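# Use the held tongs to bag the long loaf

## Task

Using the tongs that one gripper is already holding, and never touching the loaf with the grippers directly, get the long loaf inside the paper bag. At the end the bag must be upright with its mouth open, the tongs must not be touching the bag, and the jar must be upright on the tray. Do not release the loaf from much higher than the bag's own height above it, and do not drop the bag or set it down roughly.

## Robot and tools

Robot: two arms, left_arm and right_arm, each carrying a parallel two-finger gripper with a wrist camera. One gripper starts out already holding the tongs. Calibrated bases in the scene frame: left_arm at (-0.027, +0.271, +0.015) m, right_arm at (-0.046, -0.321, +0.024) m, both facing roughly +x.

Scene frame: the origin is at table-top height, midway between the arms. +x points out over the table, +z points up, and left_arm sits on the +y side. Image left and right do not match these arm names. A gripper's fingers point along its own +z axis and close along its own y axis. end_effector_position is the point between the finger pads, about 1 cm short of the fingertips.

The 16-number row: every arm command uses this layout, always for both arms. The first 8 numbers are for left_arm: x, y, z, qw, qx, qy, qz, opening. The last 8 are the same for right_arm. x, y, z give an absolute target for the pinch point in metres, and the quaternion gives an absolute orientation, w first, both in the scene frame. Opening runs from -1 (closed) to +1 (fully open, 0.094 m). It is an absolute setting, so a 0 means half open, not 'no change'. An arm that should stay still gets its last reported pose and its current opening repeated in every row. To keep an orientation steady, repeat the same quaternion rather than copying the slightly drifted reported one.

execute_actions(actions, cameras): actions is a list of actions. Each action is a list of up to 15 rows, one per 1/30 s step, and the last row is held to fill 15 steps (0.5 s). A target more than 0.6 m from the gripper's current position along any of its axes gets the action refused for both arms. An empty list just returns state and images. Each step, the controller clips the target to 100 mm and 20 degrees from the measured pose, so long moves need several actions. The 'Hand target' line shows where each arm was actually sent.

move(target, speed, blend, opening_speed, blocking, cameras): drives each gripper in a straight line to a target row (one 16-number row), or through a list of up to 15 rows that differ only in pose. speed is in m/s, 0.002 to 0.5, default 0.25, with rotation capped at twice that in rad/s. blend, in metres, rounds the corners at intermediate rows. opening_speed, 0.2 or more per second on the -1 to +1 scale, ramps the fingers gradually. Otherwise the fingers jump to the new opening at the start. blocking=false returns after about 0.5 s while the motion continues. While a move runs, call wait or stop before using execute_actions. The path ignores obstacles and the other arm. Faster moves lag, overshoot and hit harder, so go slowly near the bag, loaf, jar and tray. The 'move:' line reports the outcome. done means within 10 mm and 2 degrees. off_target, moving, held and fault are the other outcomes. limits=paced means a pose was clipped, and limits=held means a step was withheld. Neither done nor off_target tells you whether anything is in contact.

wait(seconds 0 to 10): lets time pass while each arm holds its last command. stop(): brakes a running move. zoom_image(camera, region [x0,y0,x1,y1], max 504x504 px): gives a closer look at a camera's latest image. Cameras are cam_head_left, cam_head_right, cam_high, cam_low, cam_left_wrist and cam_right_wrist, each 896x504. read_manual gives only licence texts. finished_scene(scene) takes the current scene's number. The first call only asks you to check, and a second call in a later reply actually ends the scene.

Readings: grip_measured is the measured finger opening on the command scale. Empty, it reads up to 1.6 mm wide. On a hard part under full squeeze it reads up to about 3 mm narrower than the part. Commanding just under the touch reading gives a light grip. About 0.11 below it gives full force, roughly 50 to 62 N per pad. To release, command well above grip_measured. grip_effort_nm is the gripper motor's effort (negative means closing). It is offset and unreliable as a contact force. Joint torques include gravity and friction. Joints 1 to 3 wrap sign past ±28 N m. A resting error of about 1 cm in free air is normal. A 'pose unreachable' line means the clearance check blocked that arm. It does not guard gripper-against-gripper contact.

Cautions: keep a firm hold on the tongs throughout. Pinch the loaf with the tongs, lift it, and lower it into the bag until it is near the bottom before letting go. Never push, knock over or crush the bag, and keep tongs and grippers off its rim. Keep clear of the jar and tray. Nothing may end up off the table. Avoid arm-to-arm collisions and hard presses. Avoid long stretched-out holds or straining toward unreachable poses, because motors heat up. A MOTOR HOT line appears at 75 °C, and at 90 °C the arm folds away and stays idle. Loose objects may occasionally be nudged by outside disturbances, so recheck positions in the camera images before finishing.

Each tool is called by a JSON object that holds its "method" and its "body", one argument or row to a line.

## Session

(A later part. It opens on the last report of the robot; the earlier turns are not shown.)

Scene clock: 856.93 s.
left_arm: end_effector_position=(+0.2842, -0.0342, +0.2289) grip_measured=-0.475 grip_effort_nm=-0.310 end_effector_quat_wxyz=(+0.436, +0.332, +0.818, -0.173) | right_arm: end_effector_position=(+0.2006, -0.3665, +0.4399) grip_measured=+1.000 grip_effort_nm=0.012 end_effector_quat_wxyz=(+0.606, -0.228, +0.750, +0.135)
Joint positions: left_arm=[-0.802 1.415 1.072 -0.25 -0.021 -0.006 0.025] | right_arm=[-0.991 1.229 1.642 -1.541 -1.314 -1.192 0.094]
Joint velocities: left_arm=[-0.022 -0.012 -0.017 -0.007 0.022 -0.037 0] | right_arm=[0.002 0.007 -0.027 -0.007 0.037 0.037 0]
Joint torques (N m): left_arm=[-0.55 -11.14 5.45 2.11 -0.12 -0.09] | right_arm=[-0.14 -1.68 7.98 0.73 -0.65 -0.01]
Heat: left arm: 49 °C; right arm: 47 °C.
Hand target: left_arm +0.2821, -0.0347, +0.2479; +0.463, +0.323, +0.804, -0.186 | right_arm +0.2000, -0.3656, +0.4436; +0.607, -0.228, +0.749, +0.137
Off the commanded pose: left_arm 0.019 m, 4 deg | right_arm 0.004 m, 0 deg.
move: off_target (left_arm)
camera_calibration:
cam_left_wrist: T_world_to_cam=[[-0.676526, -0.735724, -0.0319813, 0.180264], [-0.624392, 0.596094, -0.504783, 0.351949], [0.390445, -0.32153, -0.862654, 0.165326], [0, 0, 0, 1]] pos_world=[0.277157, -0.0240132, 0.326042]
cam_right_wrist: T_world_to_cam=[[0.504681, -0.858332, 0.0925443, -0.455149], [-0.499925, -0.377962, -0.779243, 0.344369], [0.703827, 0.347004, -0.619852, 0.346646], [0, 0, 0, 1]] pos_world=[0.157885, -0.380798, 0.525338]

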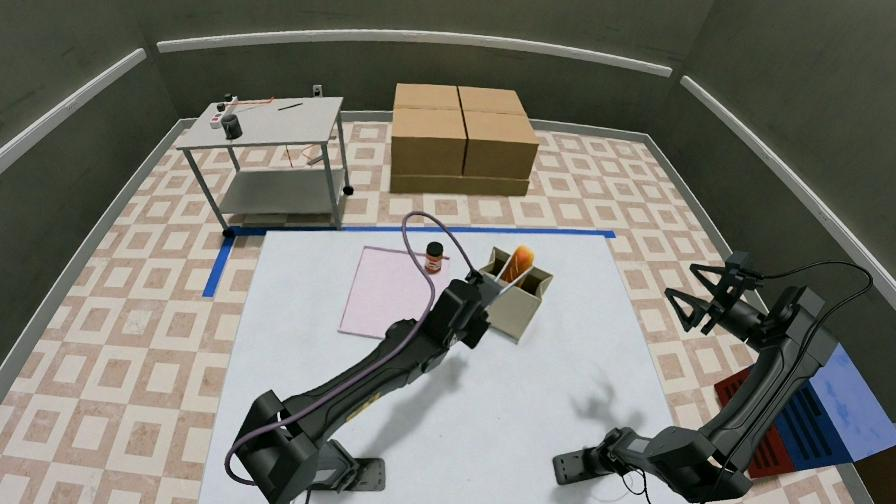

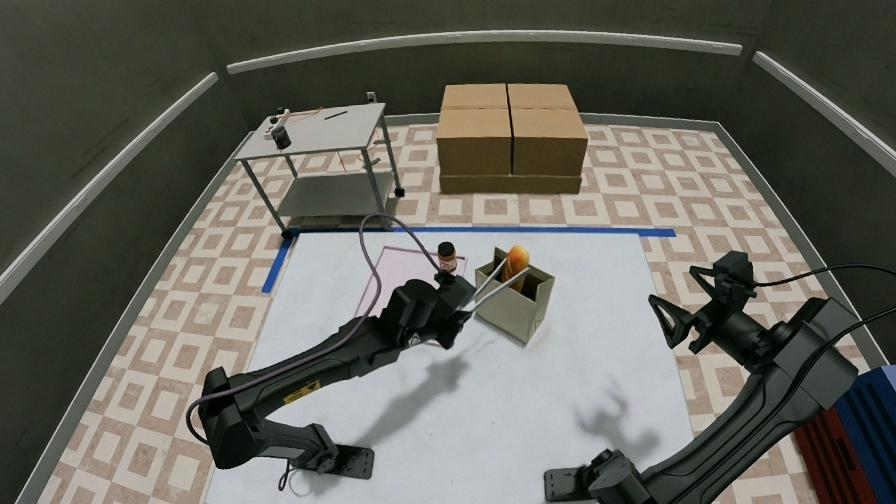

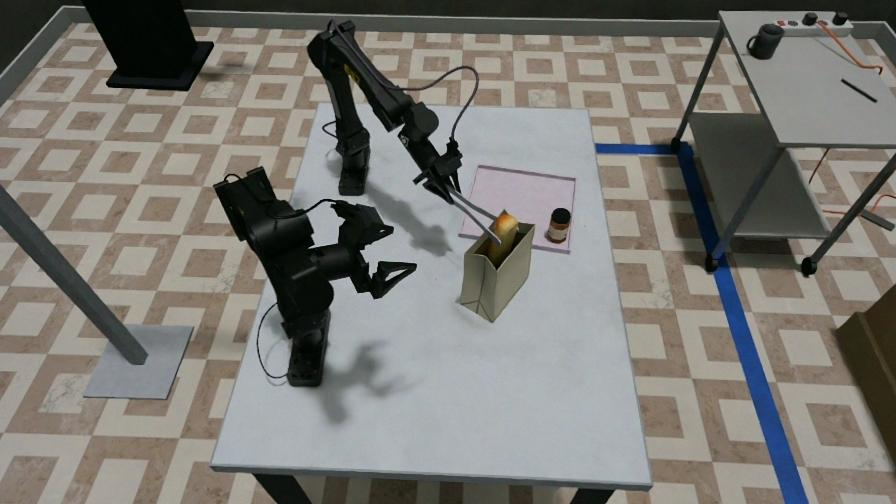

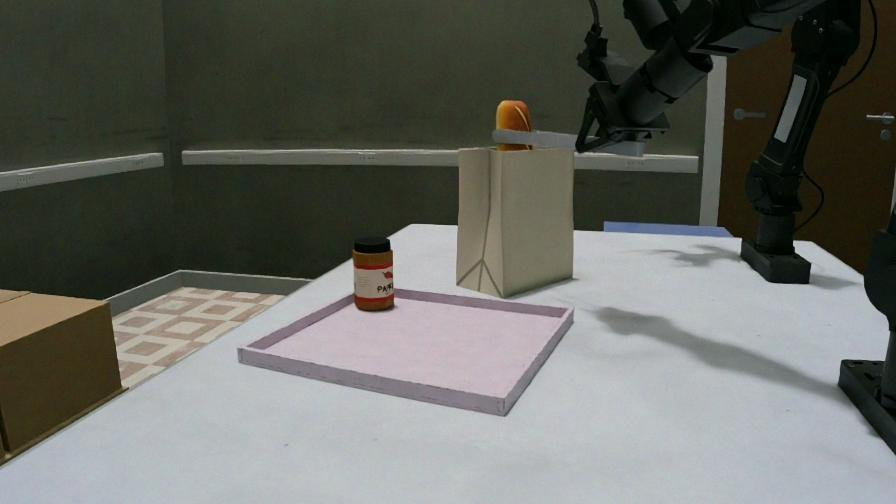

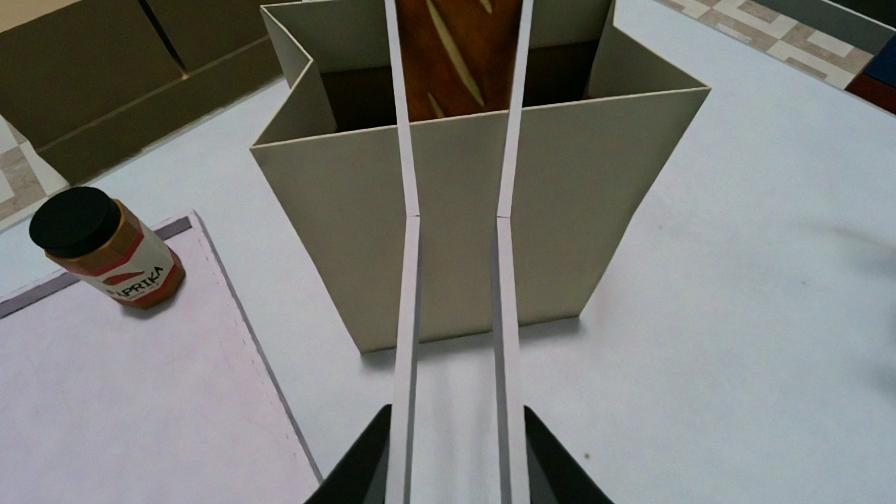

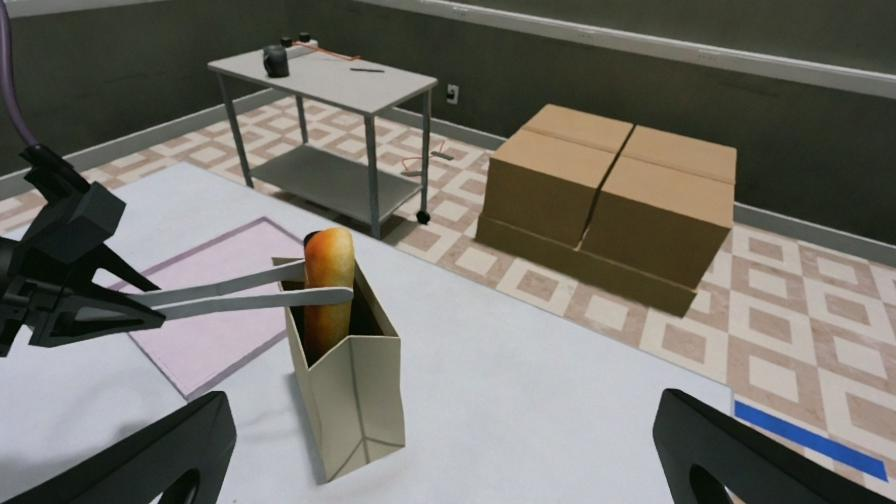

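{"method": "move", "body": {
  "target": [0.282,-0.0345,0.248,0.4641,0.3223,0.8038,-0.1861,-0.19,0.20,-0.3656,0.4436,0.607,-0.228,0.749,0.137,1.0],
  "opening_speed": 0.5
}}

Scene clock: 870.73 s.
left_arm: end_effector_position=(+0.2857, -0.0355, +0.2367) grip_measured=-0.192 grip_effort_nm=0.051 end_effector_quat_wxyz=(+0.448, +0.329, +0.812, -0.178) | right_arm: end_effector_position=(+0.2006, -0.3665, +0.4399) grip_measured=+1.000 grip_effort_nm=0.007 end_effector_quat_wxyz=(+0.606, -0.228, +0.750, +0.135)
Joint positions: left_arm=[-0.802 1.406 1.072 -0.23 -0.022 -0.006 0.038] | right_arm=[-0.991 1.229 1.642 -1.541 -1.314 -1.192 0.094]
Joint velocities: left_arm=[0.017 0.002 0.002 -0.051 0.022 -0.037 -0.001] | right_arm=[-0.002 0.007 -0.007 0.022 0.007 0.022 0]
Joint torques (N m): left_arm=[-0.57 -10.69 5.31 1.91 -0.08 -0.07] | right_arm=[-0.13 -1.68 7.98 0.72 -0.65 -0.02]
Heat: left arm: 48 °C; right arm: 47 °C.
Hand target: left_arm +0.2821, -0.0345, +0.2479; +0.464, +0.323, +0.804, -0.186 | right_arm +0.2000, -0.3656, +0.4436; +0.607, -0.228, +0.749, +0.137
Off the commanded pose: left_arm 0.012 m, 2 deg | right_arm 0.004 m, 0 deg.
move: off_target (left_arm)
camera_calibration:
cam_left_wrist: T_world_to_cam=[[-0.675401, -0.736795, -0.0310903, 0.179997], [-0.614039, 0.585222, -0.529595, 0.360073], [0.408398, -0.338599, -0.84768, 0.161877], [0, 0, 0, 1]] pos_world=[0.276559, -0.0232901, 0.33351]
cam_right_wrist: T_world_to_cam=[[0.504681, -0.858332, 0.0925443, -0.455149], [-0.499925, -0.377962, -0.779243, 0.344369], [0.703827, 0.347004, -0.619852, 0.346646], [0, 0, 0, 1]] pos_world=[0.157885, -0.380798, 0.525338]

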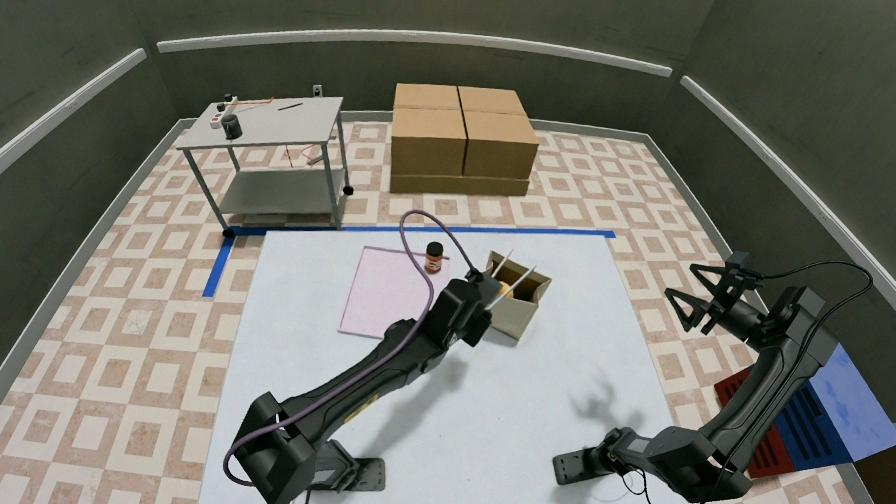

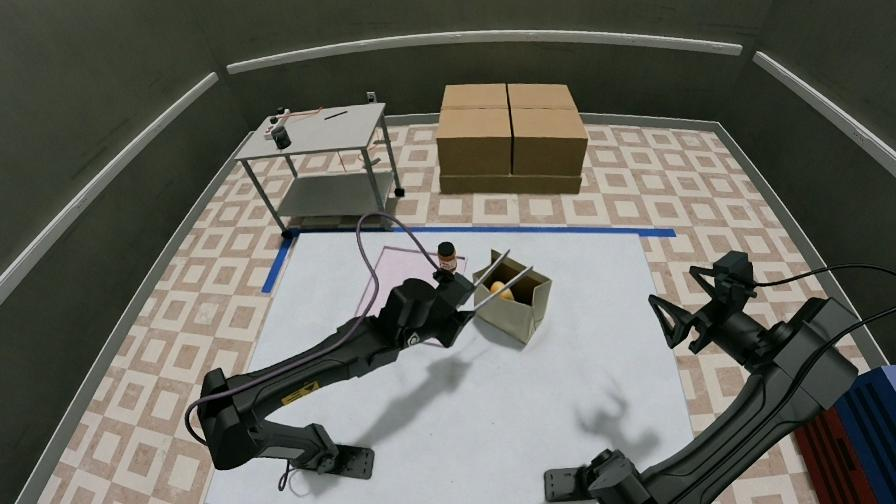

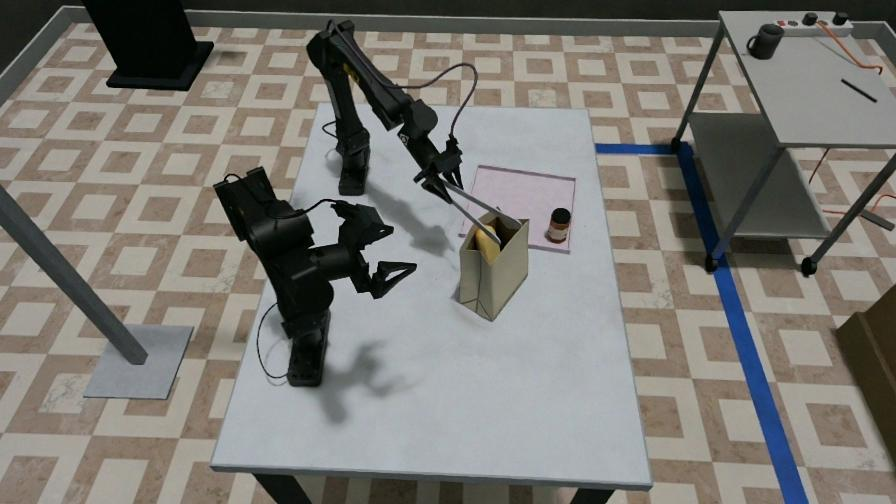

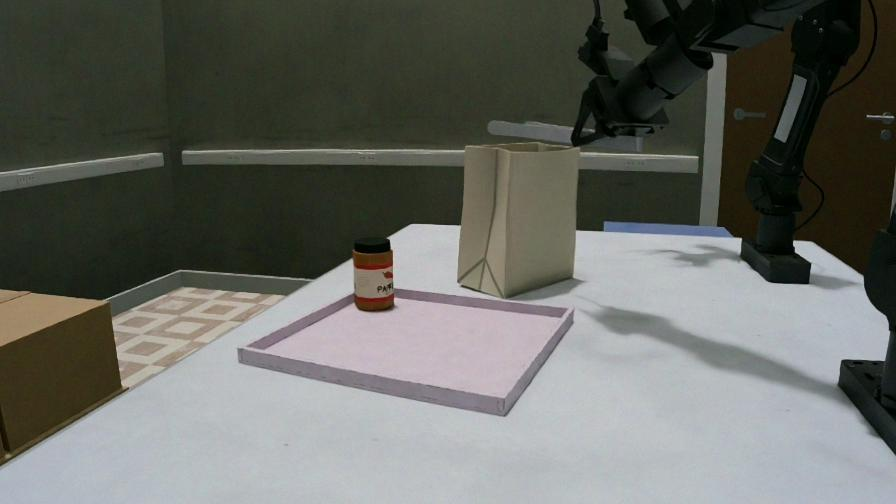

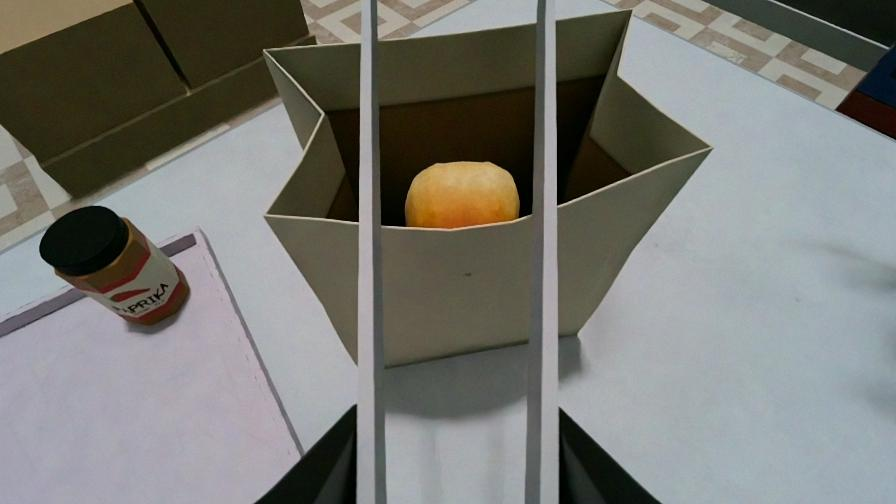

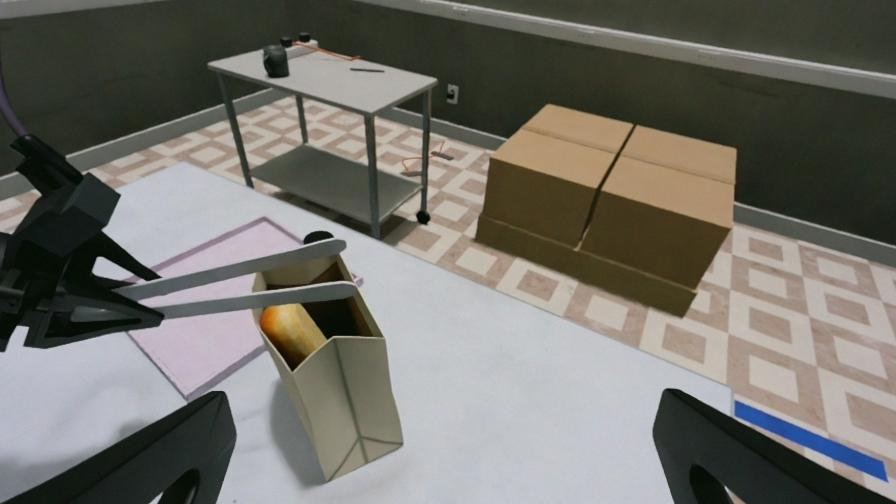

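{"method": "zoom_image", "body": {
  "camera": "cam_low",
  "region": [420, 80, 680, 320]
}}

{"method": "zoom_image", "body": {
  "camera": "cam_right_wrist",
  "region": [100, 200, 500, 504]
}}

{"method": "zoom_image", "body": {
  "camera": "cam_high",
  "region": [400, 150, 600, 350]
}}

Scaled by 1.938.

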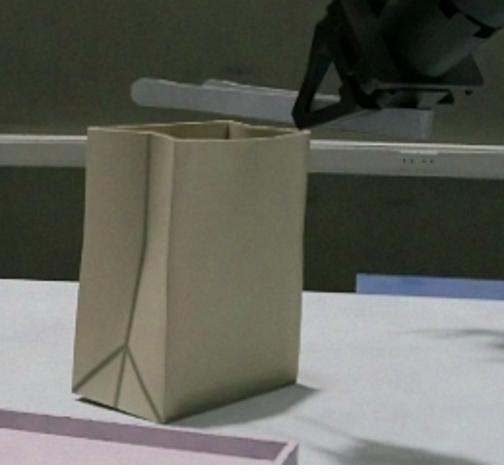

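Scaled by 1.260.

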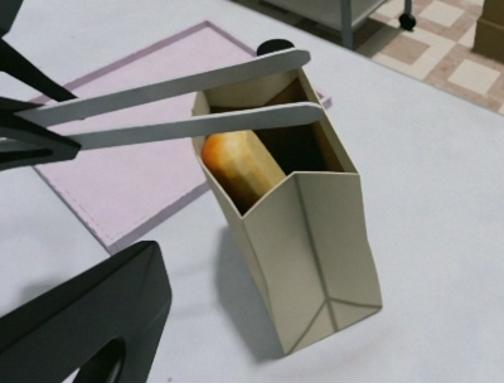

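Scaled by 2.520.

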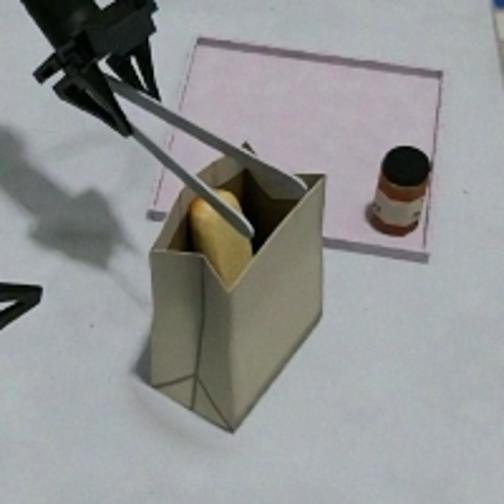

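{"method": "wait", "body": {
  "seconds": 0,
  "cameras": ["cam_low","cam_right_wrist","cam_high","cam_left_wrist"]
}}

{"method": "zoom_image", "body": {
  "camera": "cam_low",
  "region": [420, 80, 680, 320]
}}

Scene clock: 892.33 s.
left_arm: end_effector_position=(+0.2857, -0.0355, +0.2369) grip_measured=-0.192 grip_effort_nm=0.051 end_effector_quat_wxyz=(+0.448, +0.329, +0.812, -0.178) | right_arm: end_effector_position=(+0.2006, -0.3665, +0.4399) grip_measured=+1.000 grip_effort_nm=0.017 end_effector_quat_wxyz=(+0.606, -0.228, +0.750, +0.135)
Joint positions: left_arm=[-0.802 1.406 1.072 -0.229 -0.022 -0.006 0.038] | right_arm=[-0.991 1.229 1.642 -1.541 -1.314 -1.192 0.094]
Joint velocities: left_arm=[-0.002 -0.017 0.007 -0.066 -0.022 -0.022 0.001] | right_arm=[0.012 0.007 -0.002 -0.022 0.022 0.007 0]
Joint torques (N m): left_arm=[-0.76 -10.55 5.42 1.94 -0.12 -0.09] | right_arm=[-0.14 -1.68 7.99 0.72 -0.65 -0.02]
Heat: left arm: 50 °C; right arm: 47 °C.
Hand target: left_arm +0.2820, -0.0345, +0.2479; +0.464, +0.323, +0.804, -0.186 | right_arm +0.2000, -0.3656, +0.4436; +0.607, -0.228, +0.749, +0.137
Tool commands: left_gripper/opening=-0.19 right_gripper/opening=+1.0
Off the commanded pose: left_arm 0.012 m, 2 deg | right_arm 0.004 m, 0 deg.
camera_calibration:
cam_left_wrist: T_world_to_cam=[[-0.675385, -0.736811, -0.0310553, 0.179984], [-0.613754, 0.584935, -0.530242, 0.360306], [0.408854, -0.339057, -0.847277, 0.161717], [0, 0, 0, 1]] pos_world=[0.276579, -0.0233098, 0.333658]
cam_right_wrist: T_world_to_cam=[[0.504681, -0.858332, 0.0925443, -0.455149], [-0.499925, -0.377962, -0.779243, 0.344369], [0.703827, 0.347004, -0.619852, 0.346646], [0, 0, 0, 1]] pos_world=[0.157885, -0.380798, 0.525338]
Images, in order (width x height): cam_high 896x504, cam_low 896x504, cam_left_wrist 896x504, cam_right_wrist 896x504.

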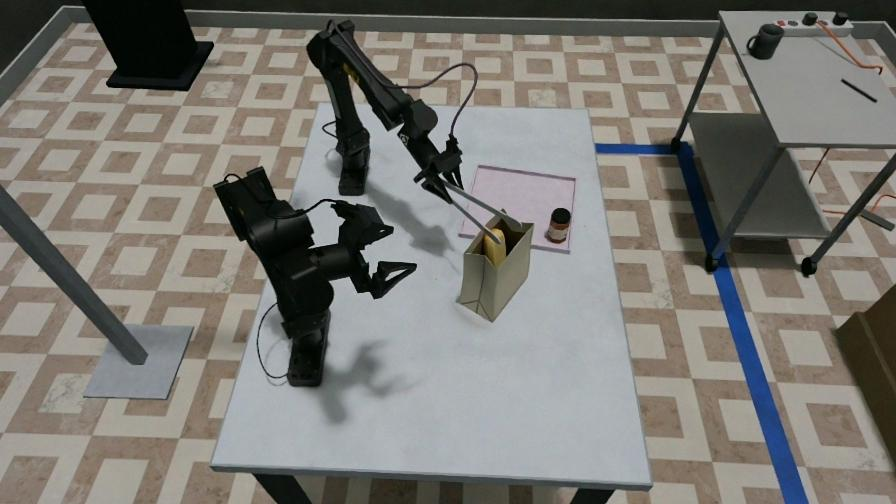

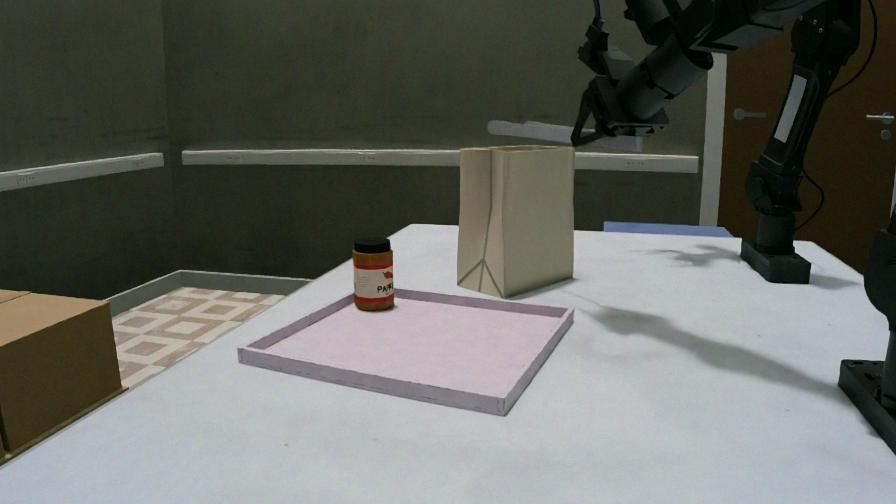

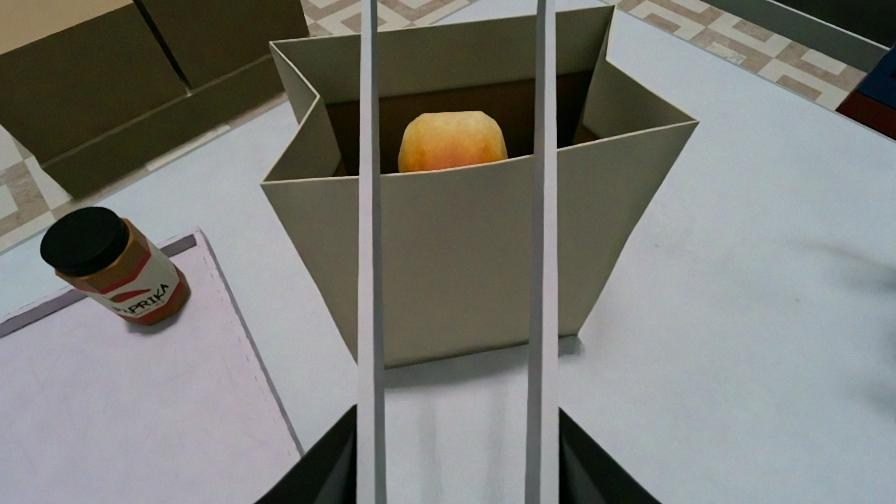

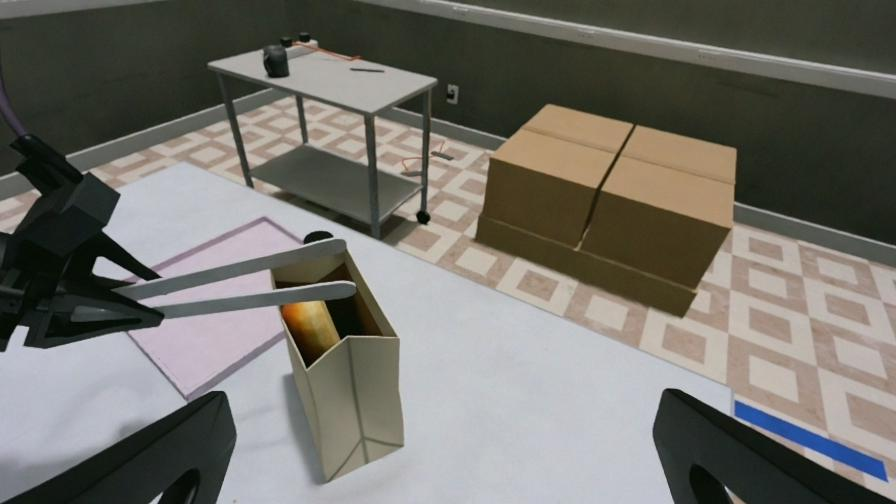

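Scaled by 1.938.

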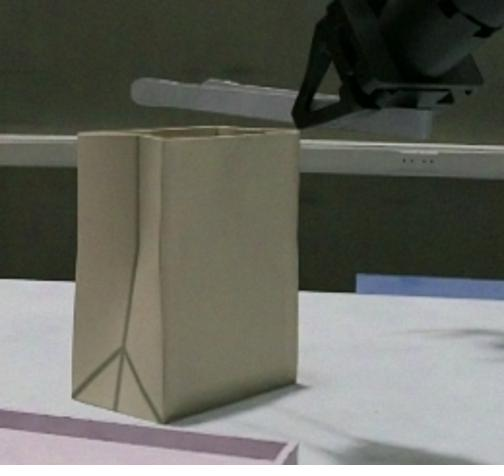

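{"method": "move", "body": {
  "target": [
    [0.282,-0.0345,0.37,0.4641,0.3223,0.8038,-0.1861,-0.19,0.20,-0.3656,0.4436,0.607,-0.228,0.749,0.137,1.0],
    [0.29,0.18,0.36,0.4754,0.0766,0.8755,-0.0416,-0.19,0.20,-0.3656,0.4436,0.607,-0.228,0.749,0.137,1.0],
    [0.30,0.36,0.18,0.4659,-0.1902,0.8580,0.1033,-0.19,0.20,-0.3656,0.4436,0.607,-0.228,0.749,0.137,1.0]
  ],
  "speed": [0.12,0.22,0.2],
  "blend": [0.02,0.06,0]
}}

Scene clock: 926.57 s.
left_arm: end_effector_position=(+0.2983, +0.3558, +0.1835) grip_measured=-0.192 grip_effort_nm=0.051 end_effector_quat_wxyz=(+0.466, -0.183, +0.860, +0.098) | right_arm: end_effector_position=(+0.2006, -0.3665, +0.4399) grip_measured=+1.000 grip_effort_nm=0.007 end_effector_quat_wxyz=(+0.606, -0.228, +0.750, +0.135)
Joint positions: left_arm=[0.107 1.024 0.633 -0.209 -0.247 -0.168 0.038] | right_arm=[-0.991 1.229 1.642 -1.541 -1.314 -1.192 0.094]
Joint velocities: left_arm=[-0.007 -0.002 -0.002 -0.007 -0.007 -0.066 0] | right_arm=[-0.007 -0.017 0.012 0.007 0.11 0.037 0]
Joint torques (N m): left_arm=[0.39 -2.5 5.34 1.94 -0.21 -0.1] | right_arm=[-0.14 -1.69 7.99 0.72 -0.65 -0.02]
Heat: left arm: 49 °C; right arm: 47 °C.
Hand target: left_arm +0.2978, +0.3588, +0.1794; +0.467, -0.191, +0.858, +0.101 | right_arm +0.2000, -0.3656, +0.4436; +0.607, -0.228, +0.749, +0.137
Off the commanded pose: left_arm 0.006 m, 1 deg | right_arm 0.004 m, 0 deg.
move: done
camera_calibration:
cam_left_wrist: T_world_to_cam=[[0.428134, -0.903418, -0.023168, 0.203766], [-0.778342, -0.355591, -0.517435, 0.492256], [0.459222, 0.239564, -0.855409, 0.0246403], [0, 0, 0, 1]] pos_world=[0.284589, 0.353224, 0.280509]
cam_right_wrist: T_world_to_cam=[[0.504681, -0.858332, 0.0925443, -0.455149], [-0.499925, -0.377962, -0.779243, 0.344369], [0.703827, 0.347004, -0.619852, 0.346646], [0, 0, 0, 1]] pos_world=[0.157885, -0.380798, 0.525338]

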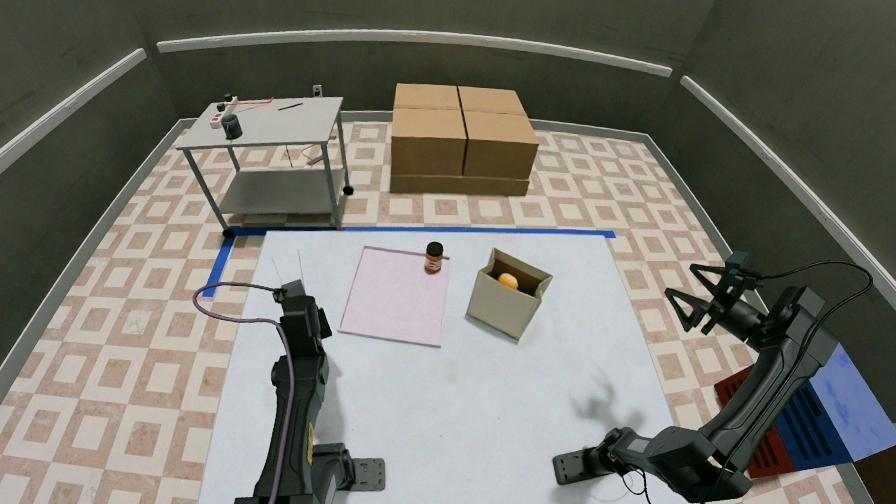

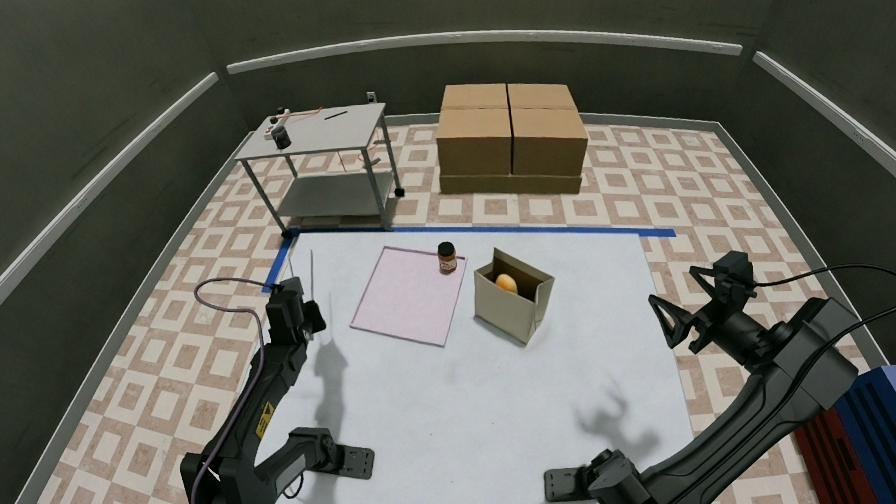

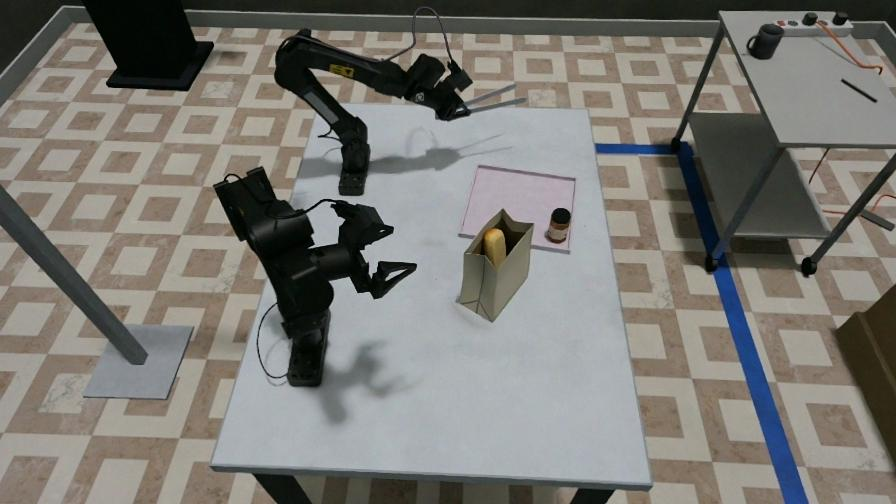

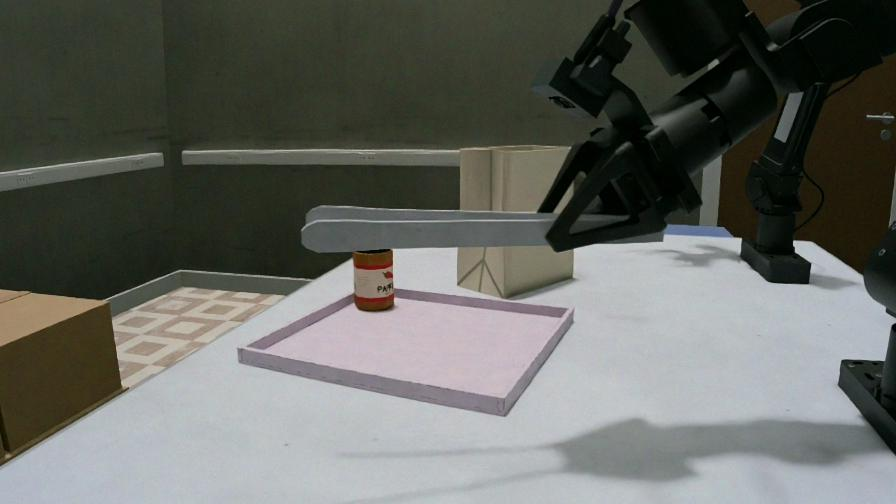

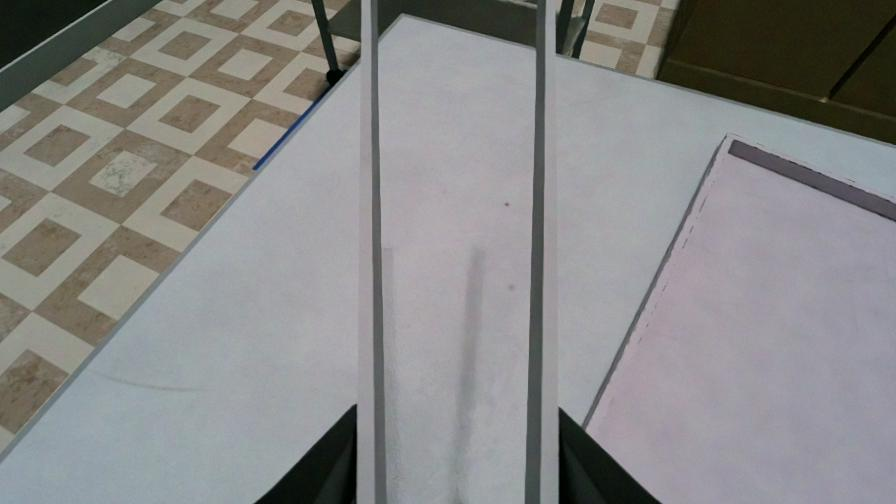

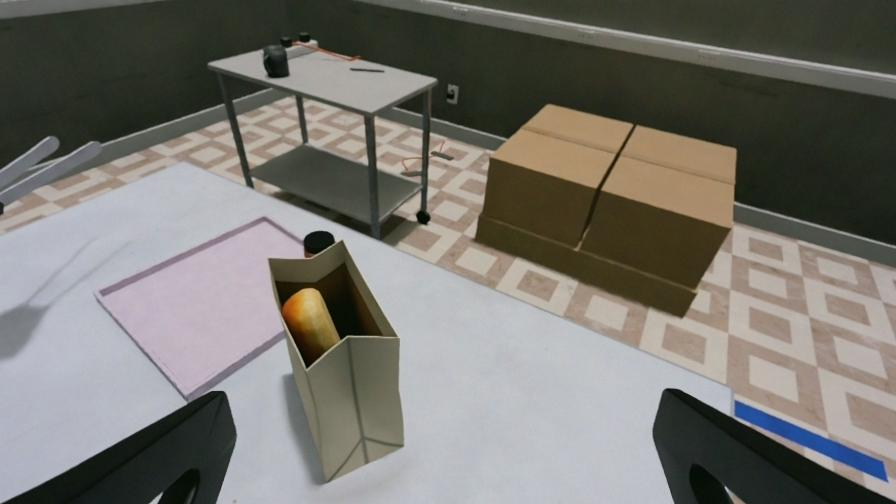

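{"method": "finished_scene", "body": {
  "scene": 1
}}

This call ended nothing. Check each condition of the task against the scene as it is now, look again where you are not sure, and mend what is not met. Then call finished_scene again.

{"method": "finished_scene", "body": {
  "scene": 1
}}

The scene is finished: the task was done.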